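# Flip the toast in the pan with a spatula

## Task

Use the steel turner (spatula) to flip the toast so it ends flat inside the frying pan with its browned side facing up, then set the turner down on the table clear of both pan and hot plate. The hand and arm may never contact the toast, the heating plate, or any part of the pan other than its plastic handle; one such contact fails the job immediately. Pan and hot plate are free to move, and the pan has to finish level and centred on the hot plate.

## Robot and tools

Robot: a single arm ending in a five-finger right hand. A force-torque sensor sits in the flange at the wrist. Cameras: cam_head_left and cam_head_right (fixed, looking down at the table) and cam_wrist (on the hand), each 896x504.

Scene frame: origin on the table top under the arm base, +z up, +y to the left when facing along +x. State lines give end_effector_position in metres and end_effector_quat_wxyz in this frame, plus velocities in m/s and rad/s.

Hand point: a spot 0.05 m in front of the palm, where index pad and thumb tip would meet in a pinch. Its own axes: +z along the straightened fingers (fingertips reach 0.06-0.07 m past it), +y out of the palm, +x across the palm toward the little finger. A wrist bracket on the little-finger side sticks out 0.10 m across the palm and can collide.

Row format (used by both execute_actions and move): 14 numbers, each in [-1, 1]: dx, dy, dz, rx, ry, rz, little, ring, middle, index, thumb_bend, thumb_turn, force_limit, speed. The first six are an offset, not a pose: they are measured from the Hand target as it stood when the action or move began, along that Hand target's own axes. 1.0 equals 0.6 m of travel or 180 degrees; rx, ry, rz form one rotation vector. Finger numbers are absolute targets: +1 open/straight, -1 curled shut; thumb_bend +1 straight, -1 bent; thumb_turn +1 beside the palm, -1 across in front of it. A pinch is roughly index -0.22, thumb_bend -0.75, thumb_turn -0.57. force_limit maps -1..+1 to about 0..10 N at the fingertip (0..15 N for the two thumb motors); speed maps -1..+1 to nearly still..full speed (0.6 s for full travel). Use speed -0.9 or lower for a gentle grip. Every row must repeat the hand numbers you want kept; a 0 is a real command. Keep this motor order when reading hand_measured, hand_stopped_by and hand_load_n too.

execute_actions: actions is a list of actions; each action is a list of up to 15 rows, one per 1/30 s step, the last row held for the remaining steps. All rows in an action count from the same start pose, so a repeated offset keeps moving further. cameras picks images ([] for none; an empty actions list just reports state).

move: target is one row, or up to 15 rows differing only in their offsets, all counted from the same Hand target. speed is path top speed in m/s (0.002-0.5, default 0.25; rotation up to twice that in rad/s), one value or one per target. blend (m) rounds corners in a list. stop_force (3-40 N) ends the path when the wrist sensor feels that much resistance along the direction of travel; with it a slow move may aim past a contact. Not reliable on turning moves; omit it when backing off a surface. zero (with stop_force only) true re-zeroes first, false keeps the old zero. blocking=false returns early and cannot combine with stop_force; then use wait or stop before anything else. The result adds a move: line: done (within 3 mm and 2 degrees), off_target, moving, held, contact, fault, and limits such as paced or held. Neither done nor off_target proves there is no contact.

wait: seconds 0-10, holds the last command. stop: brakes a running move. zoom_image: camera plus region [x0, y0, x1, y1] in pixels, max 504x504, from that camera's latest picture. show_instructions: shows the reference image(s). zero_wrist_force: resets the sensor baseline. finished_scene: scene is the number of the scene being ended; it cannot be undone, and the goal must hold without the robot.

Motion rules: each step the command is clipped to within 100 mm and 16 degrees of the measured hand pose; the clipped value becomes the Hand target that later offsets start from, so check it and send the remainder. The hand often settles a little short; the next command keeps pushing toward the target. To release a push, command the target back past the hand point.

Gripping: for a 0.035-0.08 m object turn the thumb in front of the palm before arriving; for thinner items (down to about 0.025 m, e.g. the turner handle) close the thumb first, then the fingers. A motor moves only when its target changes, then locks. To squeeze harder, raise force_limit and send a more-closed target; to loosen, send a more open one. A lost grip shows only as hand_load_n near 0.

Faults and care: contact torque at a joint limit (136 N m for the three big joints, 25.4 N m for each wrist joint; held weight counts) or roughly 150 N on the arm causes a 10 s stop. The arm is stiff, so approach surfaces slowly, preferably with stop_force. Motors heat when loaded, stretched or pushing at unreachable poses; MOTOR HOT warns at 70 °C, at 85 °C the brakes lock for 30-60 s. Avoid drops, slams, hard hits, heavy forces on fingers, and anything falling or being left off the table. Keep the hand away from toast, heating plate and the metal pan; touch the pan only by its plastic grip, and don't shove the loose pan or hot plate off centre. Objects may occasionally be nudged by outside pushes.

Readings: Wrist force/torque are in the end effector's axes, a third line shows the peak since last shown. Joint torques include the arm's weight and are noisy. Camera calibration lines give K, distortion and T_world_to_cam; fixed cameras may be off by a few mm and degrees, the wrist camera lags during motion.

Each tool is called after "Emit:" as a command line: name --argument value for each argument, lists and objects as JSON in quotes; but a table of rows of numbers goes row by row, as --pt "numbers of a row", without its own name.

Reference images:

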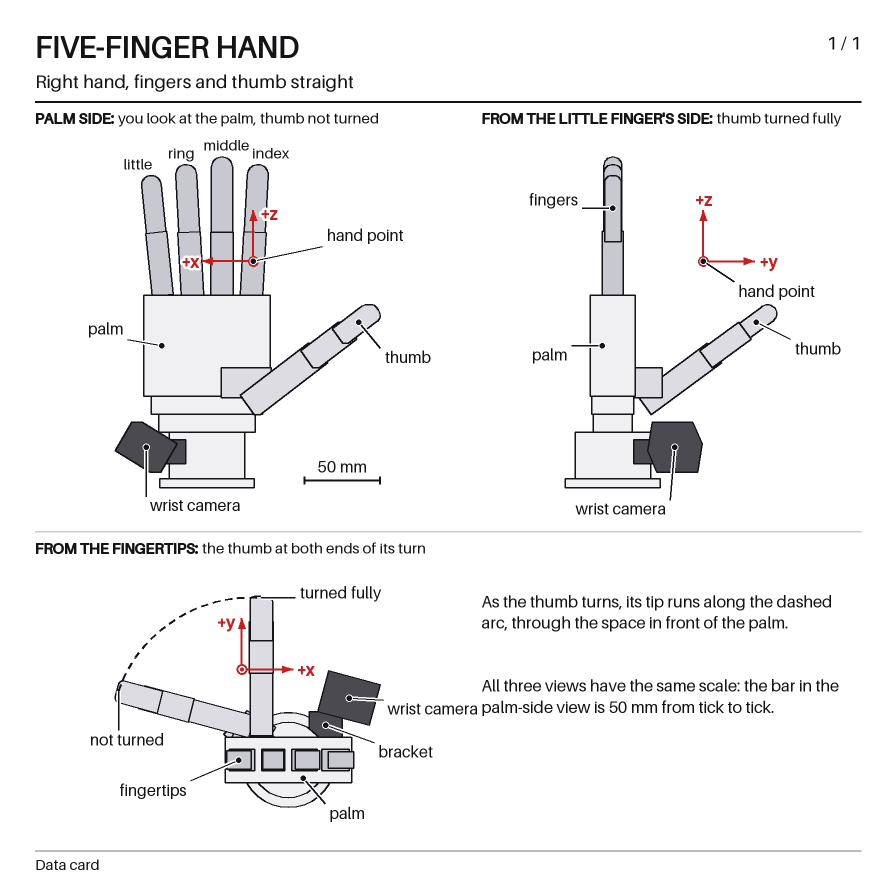

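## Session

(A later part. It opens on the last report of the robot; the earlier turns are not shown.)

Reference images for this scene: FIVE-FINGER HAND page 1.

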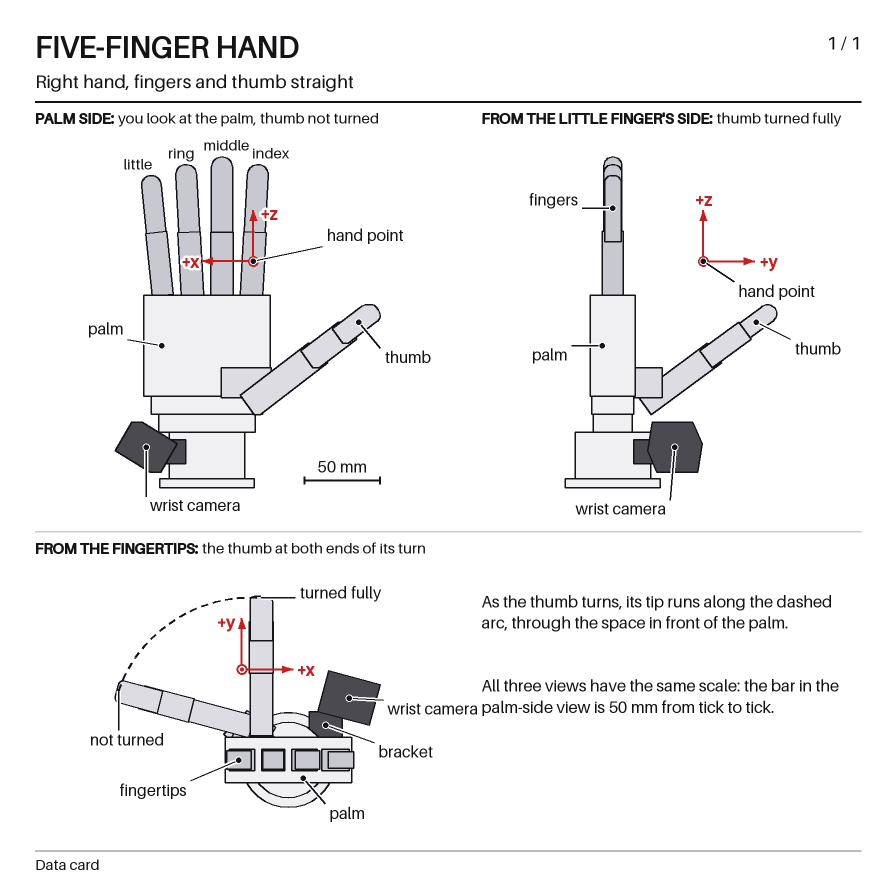

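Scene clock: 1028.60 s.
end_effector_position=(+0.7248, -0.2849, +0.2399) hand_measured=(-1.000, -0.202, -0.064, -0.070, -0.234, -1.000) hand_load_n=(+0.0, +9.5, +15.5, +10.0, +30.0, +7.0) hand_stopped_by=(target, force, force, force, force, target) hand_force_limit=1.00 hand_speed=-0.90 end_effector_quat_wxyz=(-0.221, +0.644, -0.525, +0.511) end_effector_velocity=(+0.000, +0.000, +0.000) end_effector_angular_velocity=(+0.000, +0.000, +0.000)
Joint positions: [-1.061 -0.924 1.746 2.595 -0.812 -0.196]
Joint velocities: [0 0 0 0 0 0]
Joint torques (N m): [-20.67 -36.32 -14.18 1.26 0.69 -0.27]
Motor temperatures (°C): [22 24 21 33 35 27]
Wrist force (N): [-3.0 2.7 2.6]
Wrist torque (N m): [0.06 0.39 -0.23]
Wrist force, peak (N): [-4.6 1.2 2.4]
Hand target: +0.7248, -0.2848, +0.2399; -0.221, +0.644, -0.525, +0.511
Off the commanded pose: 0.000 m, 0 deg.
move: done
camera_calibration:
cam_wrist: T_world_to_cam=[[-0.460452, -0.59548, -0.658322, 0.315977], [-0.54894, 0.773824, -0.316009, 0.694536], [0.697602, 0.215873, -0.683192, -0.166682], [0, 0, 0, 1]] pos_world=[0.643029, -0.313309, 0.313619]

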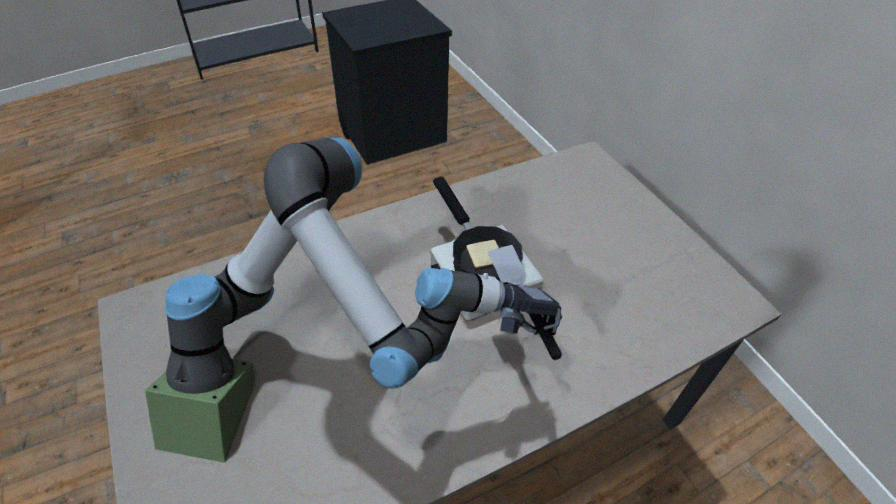

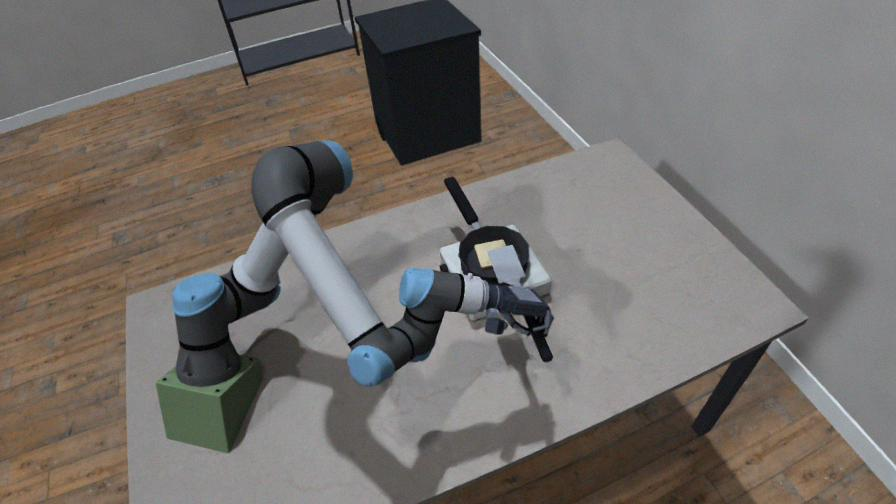

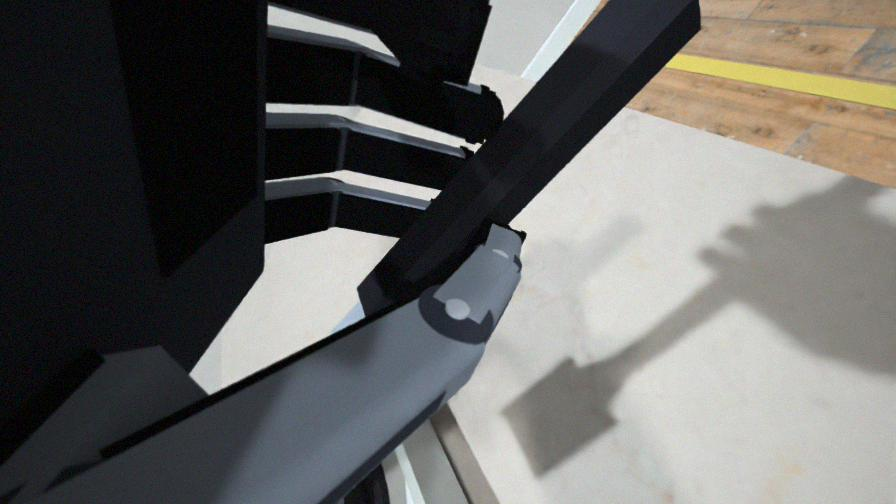

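Emit:
move --target '[-0.1072,-0.0967,-0.0171,-0.0107,0.0511,-0.1587,-1,-1,-1,-1,-1,-1,1,-0.9]' --speed 0.12

Emit:
zoom_image --camera "cam_head_right" --region '[450, 225, 550, 310]'

Emit:
zoom_image --camera "cam_head_left" --region '[450, 225, 550, 310]'

Scene clock: 1052.03 s.
end_effector_position=(+0.7466, -0.2037, +0.2643) hand_measured=(-1.000, -0.202, -0.064, -0.070, -0.234, -1.000) hand_load_n=(+0.0, +9.5, +15.0, +10.5, +29.5, +7.5) hand_stopped_by=(target, force, force, force, force, target) hand_force_limit=1.00 hand_speed=-0.90 end_effector_quat_wxyz=(-0.036, +0.714, -0.375, +0.590) end_effector_velocity=(+0.000, +0.000, +0.000) end_effector_angular_velocity=(+0.000, -0.001, -0.001)
Joint positions: [-0.848 -1.109 1.858 2.597 -1.177 -0.614]
Joint velocities: [0 0 -0.001 0.001 0 0.001]
Joint torques (N m): [-21.37 -19.91 -22.79 -0.73 -0.78 0.88]
Motor temperatures (°C): [22 24 21 33 35 27]
Wrist force (N): [-3.9 1.5 2.4]
Wrist torque (N m): [-0.06 0.43 -0.23]
Wrist force, peak (N): [-3.5 2.4 3.0]
Hand target: +0.7466, -0.2038, +0.2642; -0.036, +0.714, -0.375, +0.590
Off the commanded pose: 0.000 m, 0 deg.
move: done
camera_calibration:
cam_wrist: T_world_to_cam=[[-0.473628, -0.849789, -0.231375, 0.235513], [-0.623617, 0.509093, -0.593234, 0.726443], [0.621915, -0.136683, -0.771064, -0.174828], [0, 0, 0, 1]] pos_world=[0.673296, -0.193587, 0.350639]

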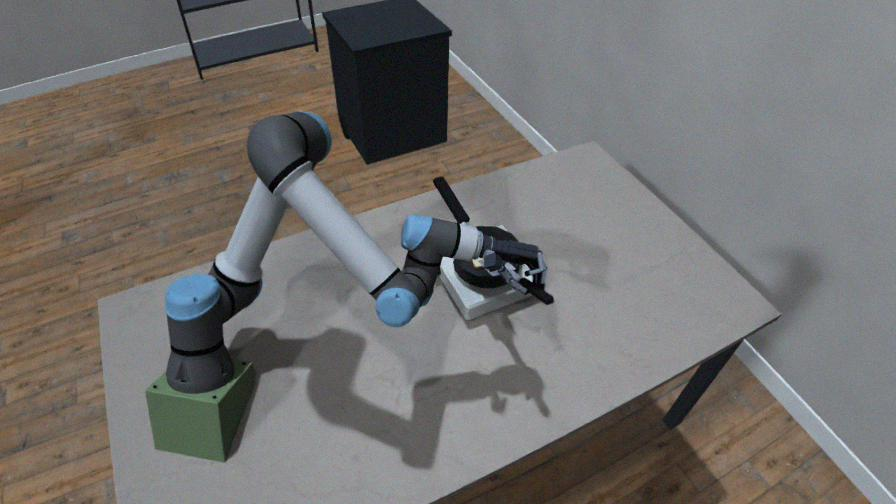

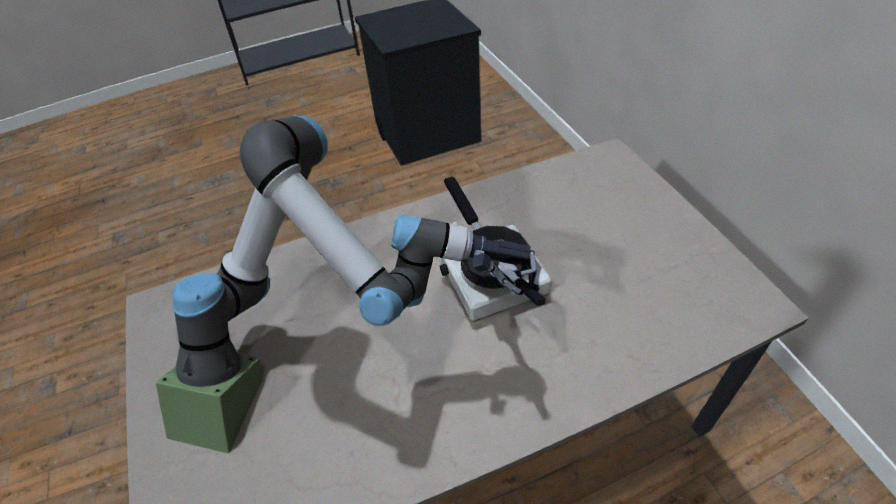

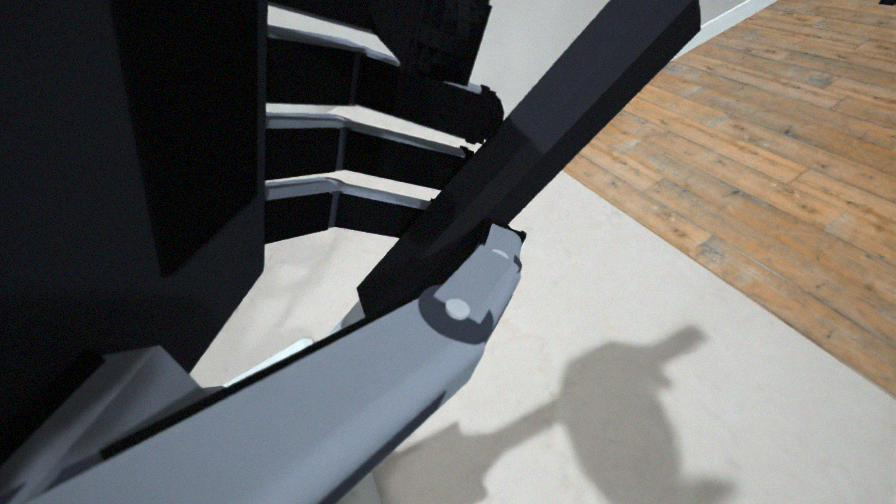

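Scaled by 5.040.

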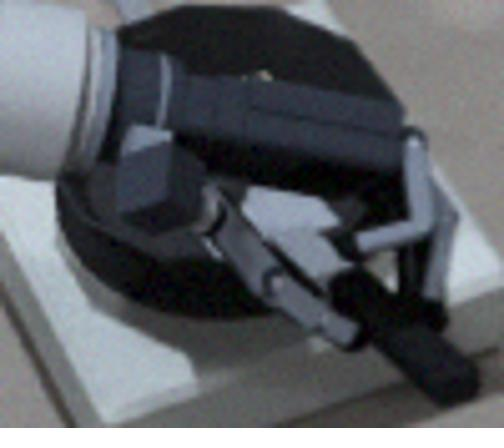

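Scaled by 5.040.

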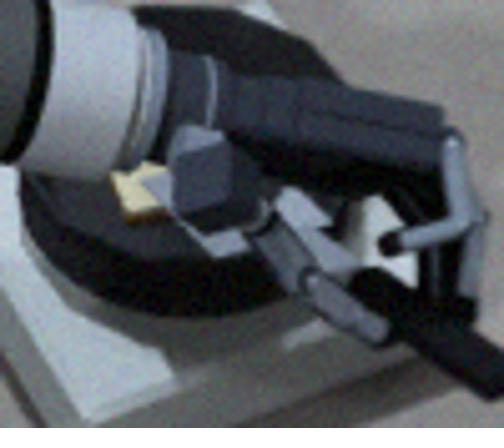

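Emit:
move --target '[-0.0014,-0.0242,-0.0081,-0.0045,0.0174,-0.0406,-1,-1,-1,-1,-1,-1,1,-0.9]' --speed 0.08 --cameras '[]'

Scene clock: 1059.97 s.
end_effector_position=(+0.7495, -0.1909, +0.2723) hand_measured=(-1.000, -0.202, -0.064, -0.070, -0.234, -1.000) hand_load_n=(+0.0, +9.5, +15.0, +10.5, +29.5, +7.5) hand_stopped_by=(target, force, force, force, force, target) hand_force_limit=1.00 hand_speed=-0.90 end_effector_quat_wxyz=(+0.017, +0.720, -0.333, +0.608) end_effector_velocity=(+0.000, -0.001, +0.000) end_effector_angular_velocity=(+0.003, -0.001, -0.001)
Joint positions: [-0.794 -1.129 1.867 2.579 -1.282 -0.722]
Joint velocities: [-0.002 0.001 -0.001 0.001 0.003 0.003]
Joint torques (N m): [-23.92 -27.2 -15.18 -0.35 1.11 2.31]
Motor temperatures (°C): [22 24 21 33 35 27]
Wrist force (N): [-4.2 1.0 2.2]
Wrist torque (N m): [-0.11 0.44 -0.22]
Wrist force, peak (N): [-4.2 1.6 2.7]
Hand target: +0.7495, -0.1910, +0.2722; +0.017, +0.720, -0.333, +0.608
Off the commanded pose: 0.000 m, 0 deg.
move: done
No camera images: "cameras" was empty.

Emit:
move --target '[-0.0399,0.0171,0.0116,0,0,0,-1,-1,-1,-1,-1,-1,1,-0.9]' --speed 0.01 --stop_force 3

Emit:
zoom_image --camera "cam_head_right" --region '[450, 225, 550, 310]'

Emit:
zoom_image --camera "cam_head_left" --region '[450, 225, 550, 310]'

Scene clock: 1066.67 s.
end_effector_position=(+0.7494, -0.1910, +0.2451) hand_measured=(-1.000, -0.202, -0.064, -0.070, -0.234, -1.000) hand_load_n=(+0.0, +8.5, +16.5, +10.5, +28.5, +6.0) hand_stopped_by=(target, force, force, force, force, target) hand_force_limit=1.00 hand_speed=-0.90 end_effector_quat_wxyz=(+0.017, +0.720, -0.333, +0.608) end_effector_velocity=(+0.000, +0.000, +0.001) end_effector_angular_velocity=(-0.001, +0.000, +0.001)
Joint positions: [-0.769 -1.082 1.874 2.525 -1.307 -0.718]
Joint velocities: [-0.001 -0.001 -0.001 0.001 0.001 -0.001]
Joint torques (N m): [-24.78 -43.49 -12.17 0.74 0.84 1.38]
Motor temperatures (°C): [22 24 21 33 35 27]
Wrist force (N): [-4.4 0.8 1.9]
Wrist torque (N m): [-0.13 0.49 -0.18]
Wrist force, peak (N): [-4.6 0.9 2.2]
Hand target: +0.7495, -0.1910, +0.2452; +0.017, +0.720, -0.333, +0.608
Off the commanded pose: 0.000 m, 0 deg.
move: done
camera_calibration:
cam_wrist: T_world_to_cam=[[-0.477133, -0.872758, -0.103141, 0.210085], [-0.635268, 0.423612, -0.645746, 0.715674], [0.607271, -0.242584, -0.756554, -0.202453], [0, 0, 0, 1]] pos_world=[0.677827, -0.168927, 0.330645]

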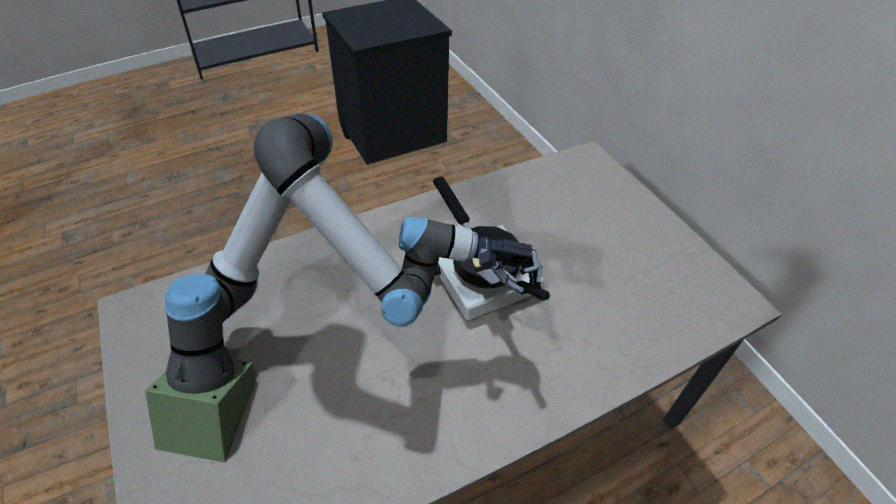

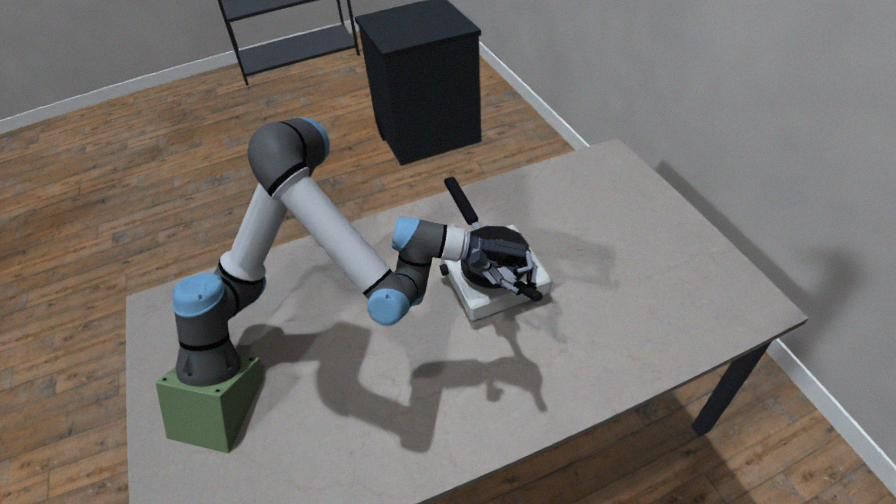

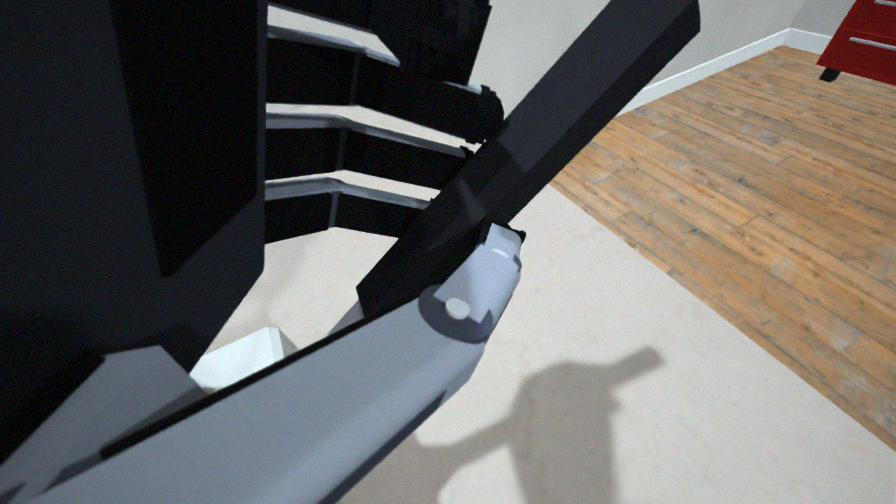

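Scaled by 5.040.

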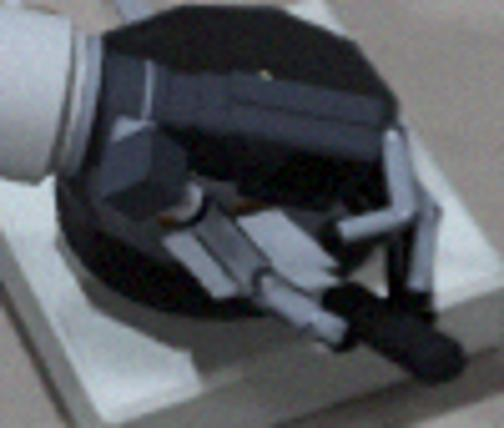

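Scaled by 5.040.

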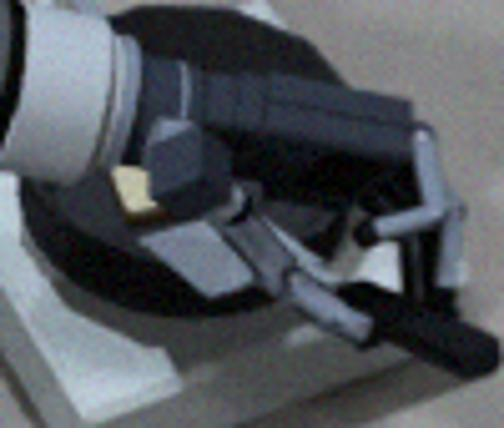

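Emit:
move --target '[-0.0517,0.0222,0.0151,0,0,0,-1,-1,-1,-1,-1,-1,1,-0.9]' --speed 0.008 --stop_force 3

Emit:
zoom_image --camera "cam_head_right" --region '[450, 225, 550, 310]'

Emit:
zoom_image --camera "cam_head_left" --region '[450, 225, 550, 310]'

Scene clock: 1074.67 s.
end_effector_position=(+0.7495, -0.1910, +0.2102) hand_measured=(-1.000, -0.202, -0.064, -0.070, -0.234, -1.000) hand_load_n=(+0.0, +0.0, +24.0, +8.0, +22.0, +0.5) hand_stopped_by=(target, force, force, force, force, target) hand_force_limit=1.00 hand_speed=-0.90 end_effector_quat_wxyz=(+0.017, +0.720, -0.333, +0.608) end_effector_velocity=(-0.001, -0.001, +0.000) end_effector_angular_velocity=(+0.000, +0.002, -0.001)
Joint positions: [-0.735 -1.019 1.876 2.458 -1.34 -0.712]
Joint velocities: [-0.001 0 0.001 0.001 0.001 -0.002]
Joint torques (N m): [-25.8 -45.45 -19.62 0.7 0.76 1.17]
Motor temperatures (°C): [22 24 21 33 35 27]
Wrist force (N): [-3.5 0.0 1.9]
Wrist torque (N m): [-0.15 0.33 -0.05]
Wrist force, peak (N): [-4.6 1.0 2.1]
Hand target: +0.7495, -0.1910, +0.2102; +0.017, +0.720, -0.333, +0.608
Off the commanded pose: 0.000 m, 0 deg.
move: done
camera_calibration:
cam_wrist: T_world_to_cam=[[-0.477118, -0.872763, -0.103164, 0.206466], [-0.63524, 0.423603, -0.645779, 0.693109], [0.607313, -0.242579, -0.756522, -0.228922], [0, 0, 0, 1]] pos_world=[0.677826, -0.168939, 0.295711]

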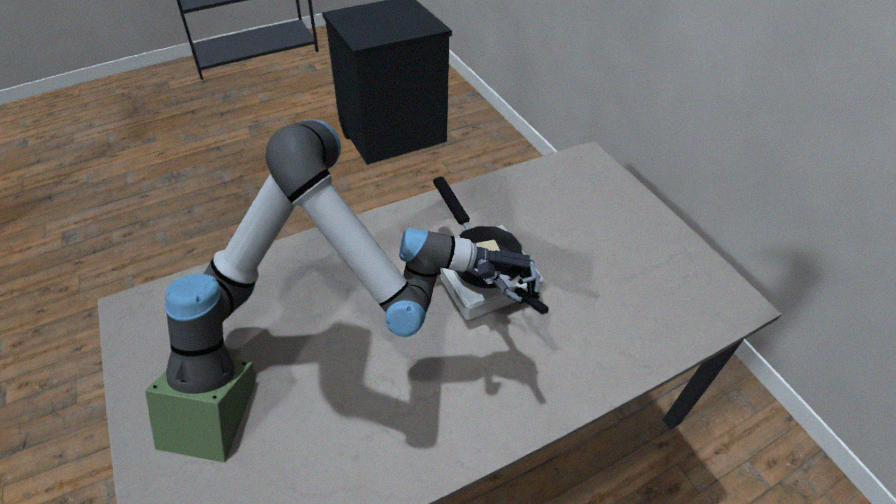

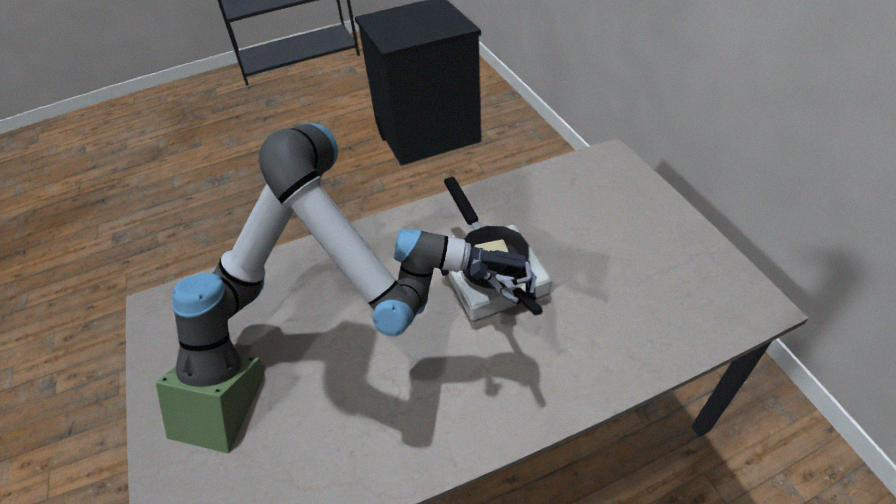

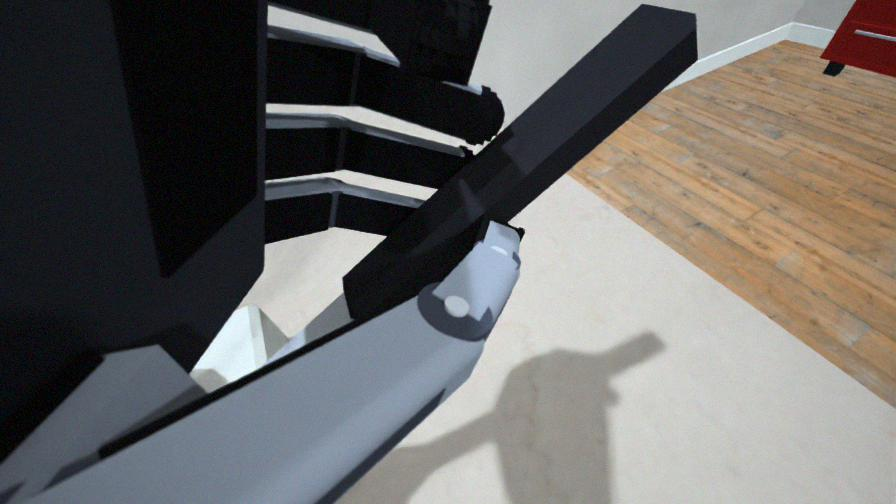

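Scaled by 5.040.

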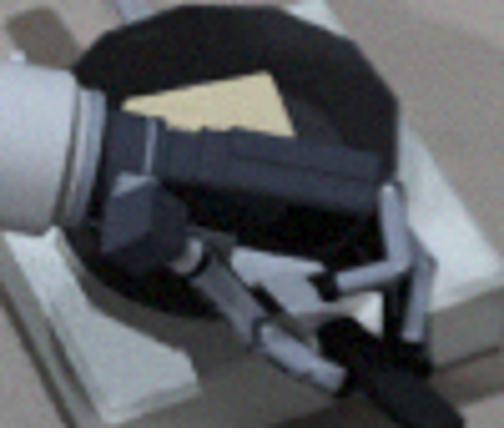

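Scaled by 5.040.

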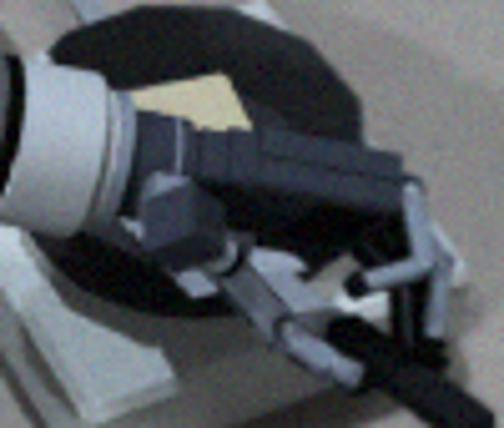

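Emit:
move --target '[0.0399,-0.0171,-0.0116,0,0,0,-1,-1,-1,-1,-1,-1,1,-0.9]' --speed 0.03

Emit:
zoom_image --camera "cam_head_right" --region '[450, 225, 550, 310]'

Emit:
zoom_image --camera "cam_head_left" --region '[450, 225, 550, 310]'

Scene clock: 1079.60 s.
end_effector_position=(+0.7495, -0.1910, +0.2374) hand_measured=(-1.000, -0.202, -0.064, -0.070, -0.234, -1.000) hand_load_n=(+0.0, +0.0, +22.0, +10.0, +24.0, +2.0) hand_stopped_by=(target, force, force, force, force, target) hand_force_limit=1.00 hand_speed=-0.90 end_effector_quat_wxyz=(+0.017, +0.720, -0.333, +0.608) end_effector_velocity=(+0.000, +0.000, -0.001) end_effector_angular_velocity=(-0.001, +0.000, +0.000)
Joint positions: [-0.761 -1.068 1.875 2.51 -1.315 -0.716]
Joint velocities: [0.002 0.003 0 -0.003 -0.002 -0.001]
Joint torques (N m): [-10.97 -21.53 -19.34 -4.41 -1.89 -1.68]
Motor temperatures (°C): [22 24 21 33 35 27]
Wrist force (N): [-4.3 1.0 2.0]
Wrist torque (N m): [-0.12 0.44 -0.22]
Wrist force, peak (N): [-4.5 1.2 2.4]
Hand target: +0.7495, -0.1910, +0.2372; +0.017, +0.720, -0.333, +0.608
Off the commanded pose: 0.000 m, 0 deg.
move: done
camera_calibration:
cam_wrist: T_world_to_cam=[[-0.477118, -0.872769, -0.103119, 0.209232], [-0.63526, 0.423578, -0.645775, 0.710702], [0.607292, -0.242603, -0.756532, -0.208366], [0, 0, 0, 1]] pos_world=[0.677848, -0.168977, 0.322894]

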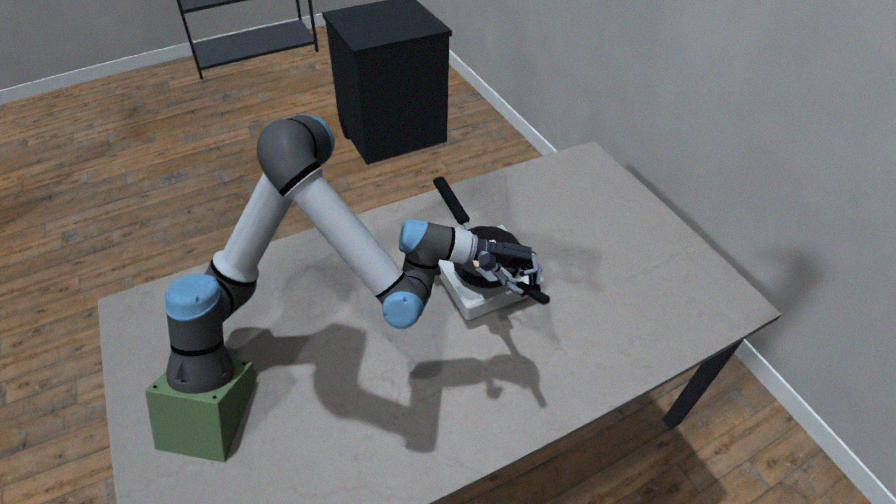

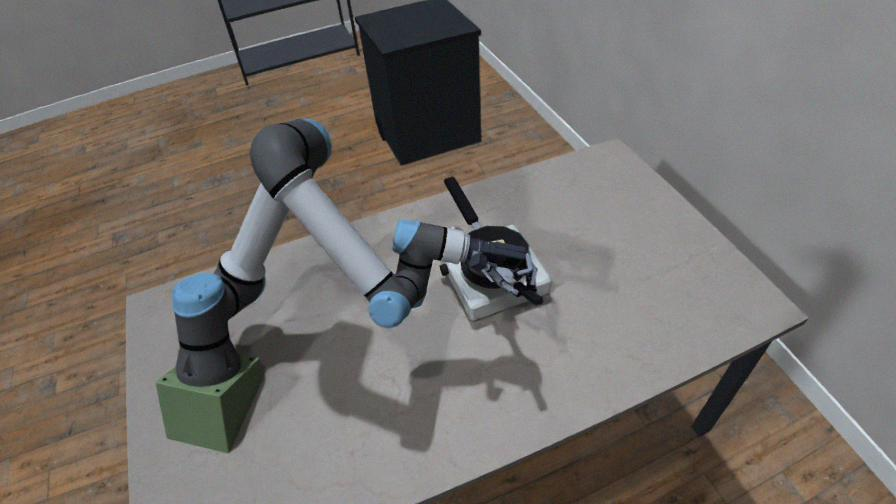

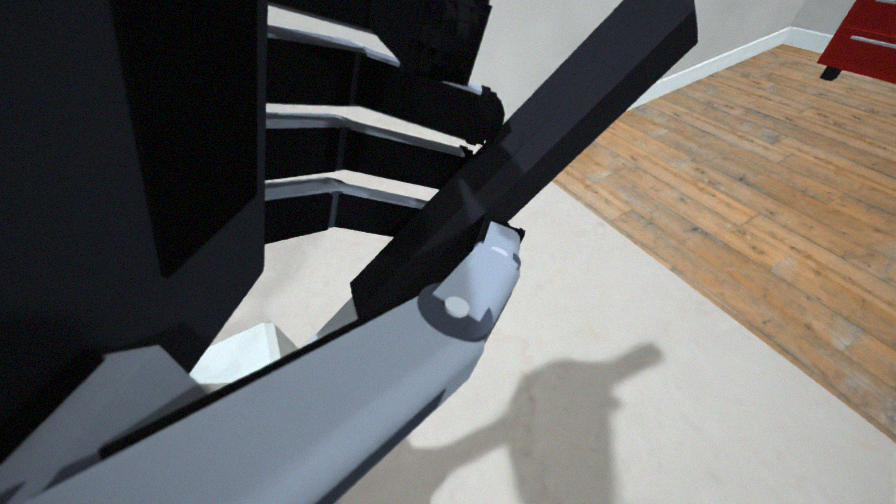

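Scaled by 5.040.

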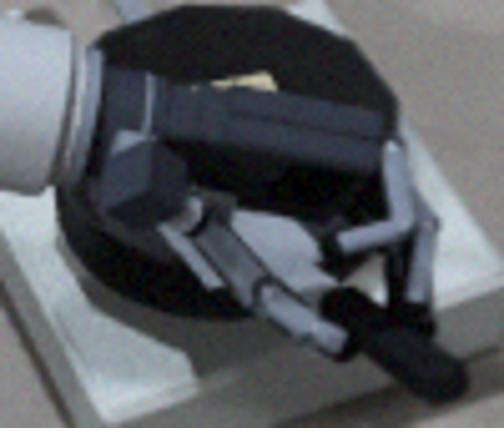

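Scaled by 5.040.

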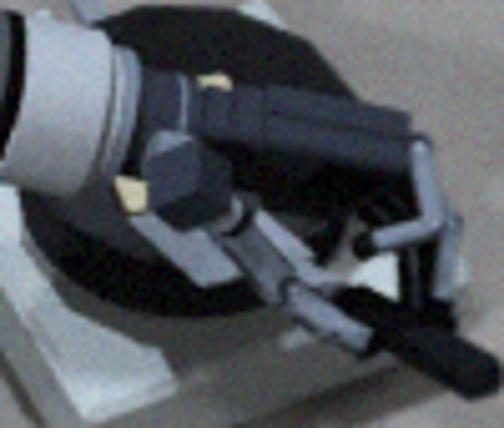

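Emit:
move --target '[-0.0028,0.0219,0.0096,0,0,0,-1,-1,-1,-1,-1,-1,1,-0.9]' --speed 0.02 --cameras '["cam_head_left","cam_head_right"]'

Emit:
zoom_image --camera "cam_head_right" --region '[450, 225, 550, 310]'

Emit:
zoom_image --camera "cam_head_left" --region '[450, 225, 550, 310]'

Scene clock: 1085.43 s.
end_effector_position=(+0.7478, -0.2031, +0.2292) hand_measured=(-1.000, -0.202, -0.064, -0.070, -0.234, -1.000) hand_load_n=(+0.0, +0.0, +22.5, +9.5, +23.5, +1.5) hand_stopped_by=(target, force, force, force, force, target) hand_force_limit=1.00 hand_speed=-0.90 end_effector_quat_wxyz=(+0.017, +0.720, -0.333, +0.608) end_effector_velocity=(+0.000, +0.000, +0.001) end_effector_angular_velocity=(+0.000, +0.000, -0.001)
Joint positions: [-0.773 -1.039 1.87 2.487 -1.304 -0.718]
Joint velocities: [-0.001 -0.001 0 0.001 0 0]
Joint torques (N m): [-13.31 -45.3 -16.43 -0.25 -1.35 -2.01]
Motor temperatures (°C): [22 24 21 33 35 27]
Wrist force (N): [-4.1 0.5 2.1]
Wrist torque (N m): [-0.15 0.41 -0.13]
Wrist force, peak (N): [-4.6 1.1 2.2]
Hand target: +0.7478, -0.2029, +0.2292; +0.017, +0.720, -0.333, +0.608
Off the commanded pose: 0.000 m, 0 deg.
move: done
Images, in order (width x height): cam_head_left 896x504, cam_head_right 896x504.

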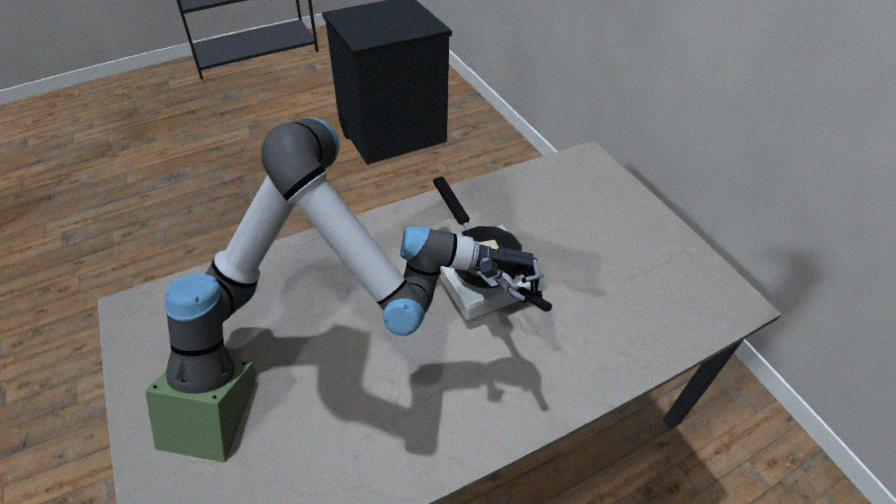

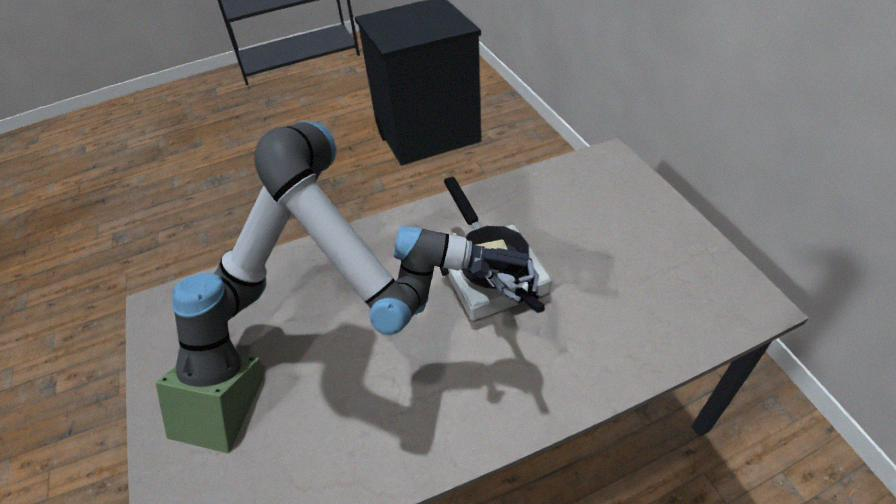

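Scaled by 5.040.

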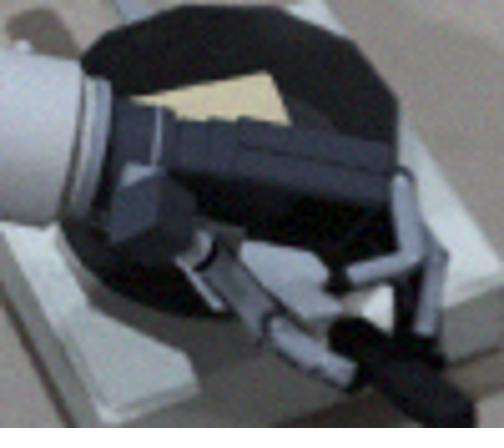

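Scaled by 5.040.

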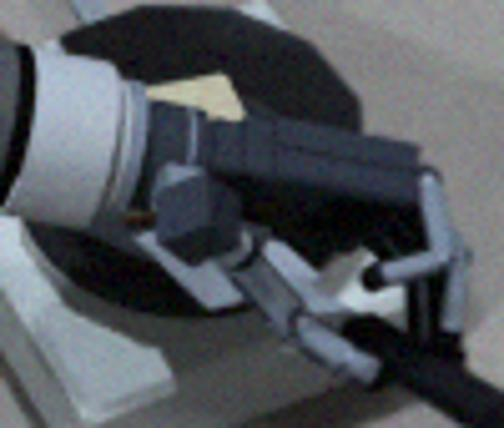

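Emit:
move --target '[0.0172,-0.0593,-0.0273,-0.0045,0.0174,-0.0406,-1,-1,-1,-1,-1,-1,1,-0.9]' --speed 0.04 --cameras '["cam_head_left","cam_head_right"]'

Emit:
zoom_image --camera "cam_head_right" --region '[450, 225, 550, 310]'

Emit:
zoom_image --camera "cam_head_left" --region '[450, 225, 550, 310]'

Scene clock: 1094.10 s.
end_effector_position=(+0.7519, -0.1728, +0.2563) hand_measured=(-1.000, -0.202, -0.064, -0.070, -0.234, -1.000) hand_load_n=(+0.0, +0.0, +21.5, +10.0, +24.0, +2.0) hand_stopped_by=(target, force, force, force, force, target) hand_force_limit=1.00 hand_speed=-0.90 end_effector_quat_wxyz=(+0.070, +0.723, -0.290, +0.623) end_effector_velocity=(+0.000, +0.000, -0.001) end_effector_angular_velocity=(+0.008, -0.002, +0.002)
Joint positions: [-0.709 -1.103 1.88 2.51 -1.415 -0.83]
Joint velocities: [-0.003 0.001 -0.001 0 0.007 0.007]
Joint torques (N m): [-25.6 -23.05 -10.05 -0.87 1.25 2.37]
Motor temperatures (°C): [22 24 21 33 35 27]
Wrist force (N): [-4.2 0.6 2.3]
Wrist torque (N m): [-0.15 0.40 -0.24]
Wrist force, peak (N): [-4.9 0.9 2.3]
Hand target: +0.7519, -0.1730, +0.2562; +0.070, +0.723, -0.291, +0.623
Off the commanded pose: 0.000 m, 0 deg.
move: done
Images, in order (width x height): cam_head_left 896x504, cam_head_right 896x504.

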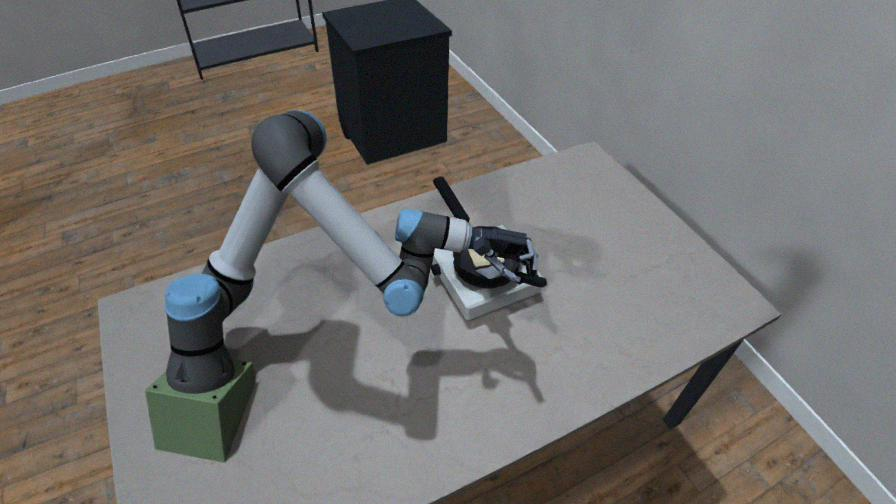

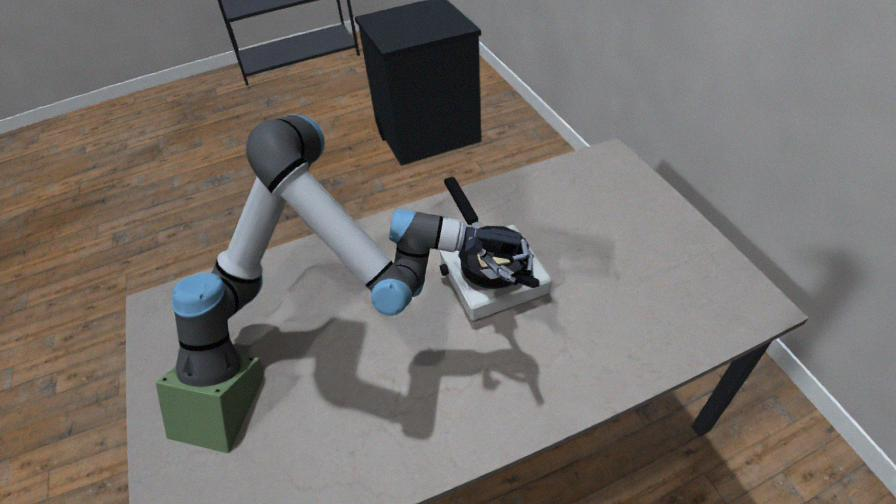

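Scaled by 5.040.

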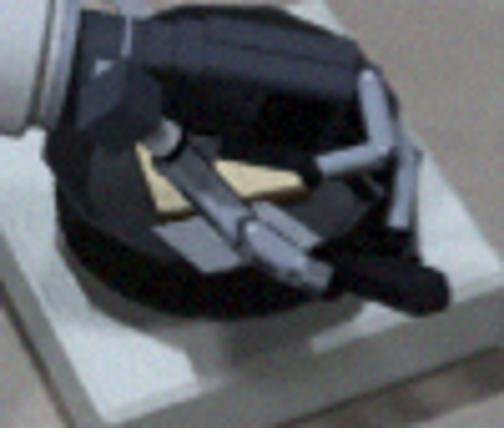

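Scaled by 5.040.

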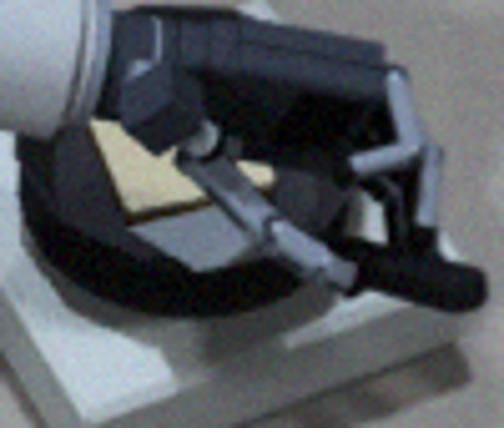

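Emit:
move --target '[-0.0181,-0.0015,0.0157,0,0,0,-1,-1,-1,-1,-1,-1,1,-0.9]' --speed 0.02 --cameras '[]'

Emit:
move --target '[-0.0105,-0.0301,-0.0097,0,0,0,-1,-1,-1,-1,-1,-1,1,-0.9]' --speed 0.015 --stop_force 8 --cameras '["cam_head_left","cam_head_right"]'

Emit:
zoom_image --camera "cam_head_right" --region '[450, 225, 550, 310]'

Emit:
zoom_image --camera "cam_head_left" --region '[450, 225, 550, 310]'

Scene clock: 1099.80 s.
end_effector_position=(+0.7599, -0.1730, +0.2441) hand_measured=(-1.000, -0.202, -0.064, -0.070, -0.234, -1.000) hand_load_n=(+0.0, +0.5, +22.0, +10.0, +24.0, +2.0) hand_stopped_by=(target, force, force, force, force, target) hand_force_limit=1.00 hand_speed=-0.90 end_effector_quat_wxyz=(+0.070, +0.723, -0.291, +0.623) end_effector_velocity=(-0.001, -0.001, +0.000) end_effector_angular_velocity=(+0.000, +0.000, -0.001)
Joint positions: [-0.69 -1.071 1.856 2.501 -1.434 -0.827]
Joint velocities: [-0.002 -0.001 0.003 -0.001 0.002 0]
Joint torques (N m): [-25.75 -46.12 -5.14 -2.81 0.55 1.68]
Motor temperatures (°C): [22 24 21 33 35 27]
Wrist force (N): [-4.4 0.9 2.1]
Wrist torque (N m): [-0.07 0.43 -0.22]
Wrist force, peak (N): [-4.6 1.0 2.2]
Hand target: +0.7598, -0.1730, +0.2442; +0.070, +0.723, -0.291, +0.623
Off the commanded pose: 0.000 m, 0 deg.
move: done
No camera images: "cameras" was empty.

Scene clock: 1102.17 s.
end_effector_position=(+0.7636, -0.1533, +0.2442) hand_measured=(-1.000, -0.202, -0.064, -0.070, -0.234, -1.000) hand_load_n=(+0.0, +0.0, +21.5, +9.5, +24.0, +2.0) hand_stopped_by=(target, force, force, force, force, target) hand_force_limit=1.00 hand_speed=-0.90 end_effector_quat_wxyz=(+0.070, +0.723, -0.291, +0.623) end_effector_velocity=(+0.001, +0.000, +0.000) end_effector_angular_velocity=(-0.002, +0.001, +0.002)
Joint positions: [-0.656 -1.09 1.857 2.518 -1.467 -0.822]
Joint velocities: [0.001 0 -0.001 0.001 0 -0.002]
Joint torques (N m): [-24.78 -22.96 -15.06 -3.94 0.68 -0.76]
Motor temperatures (°C): [22 24 21 33 35 27]
Wrist force (N): [-4.5 1.0 2.0]
Wrist torque (N m): [-0.04 0.48 -0.27]
Wrist force, peak (N): [-4.5 1.1 2.3]
Hand target: +0.7636, -0.1533, +0.2442; +0.070, +0.723, -0.291, +0.623
Off the commanded pose: 0.000 m, 0 deg.
move: done
Images, in order (width x height): cam_head_left 896x504, cam_head_right 896x504.

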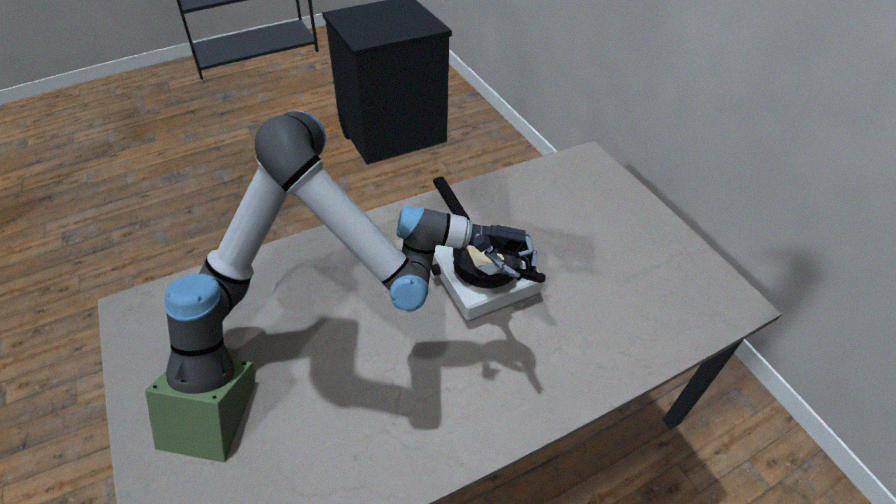

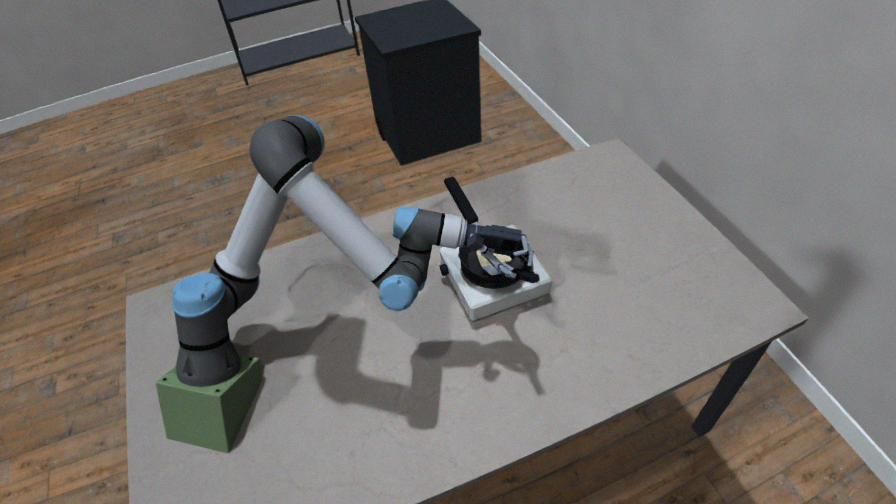

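Scaled by 5.040.

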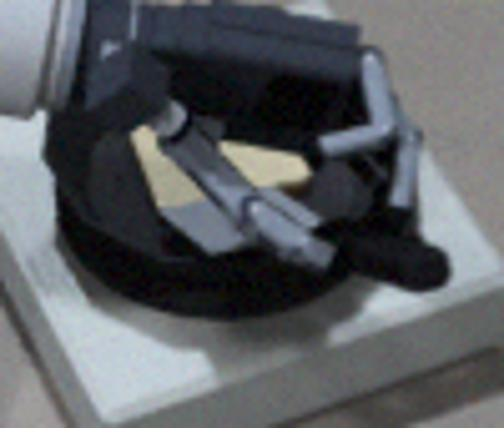

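Scaled by 5.040.

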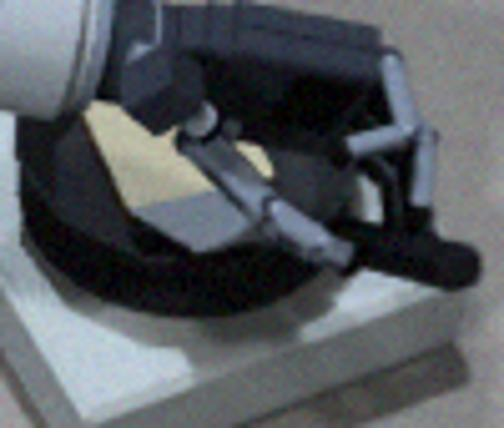

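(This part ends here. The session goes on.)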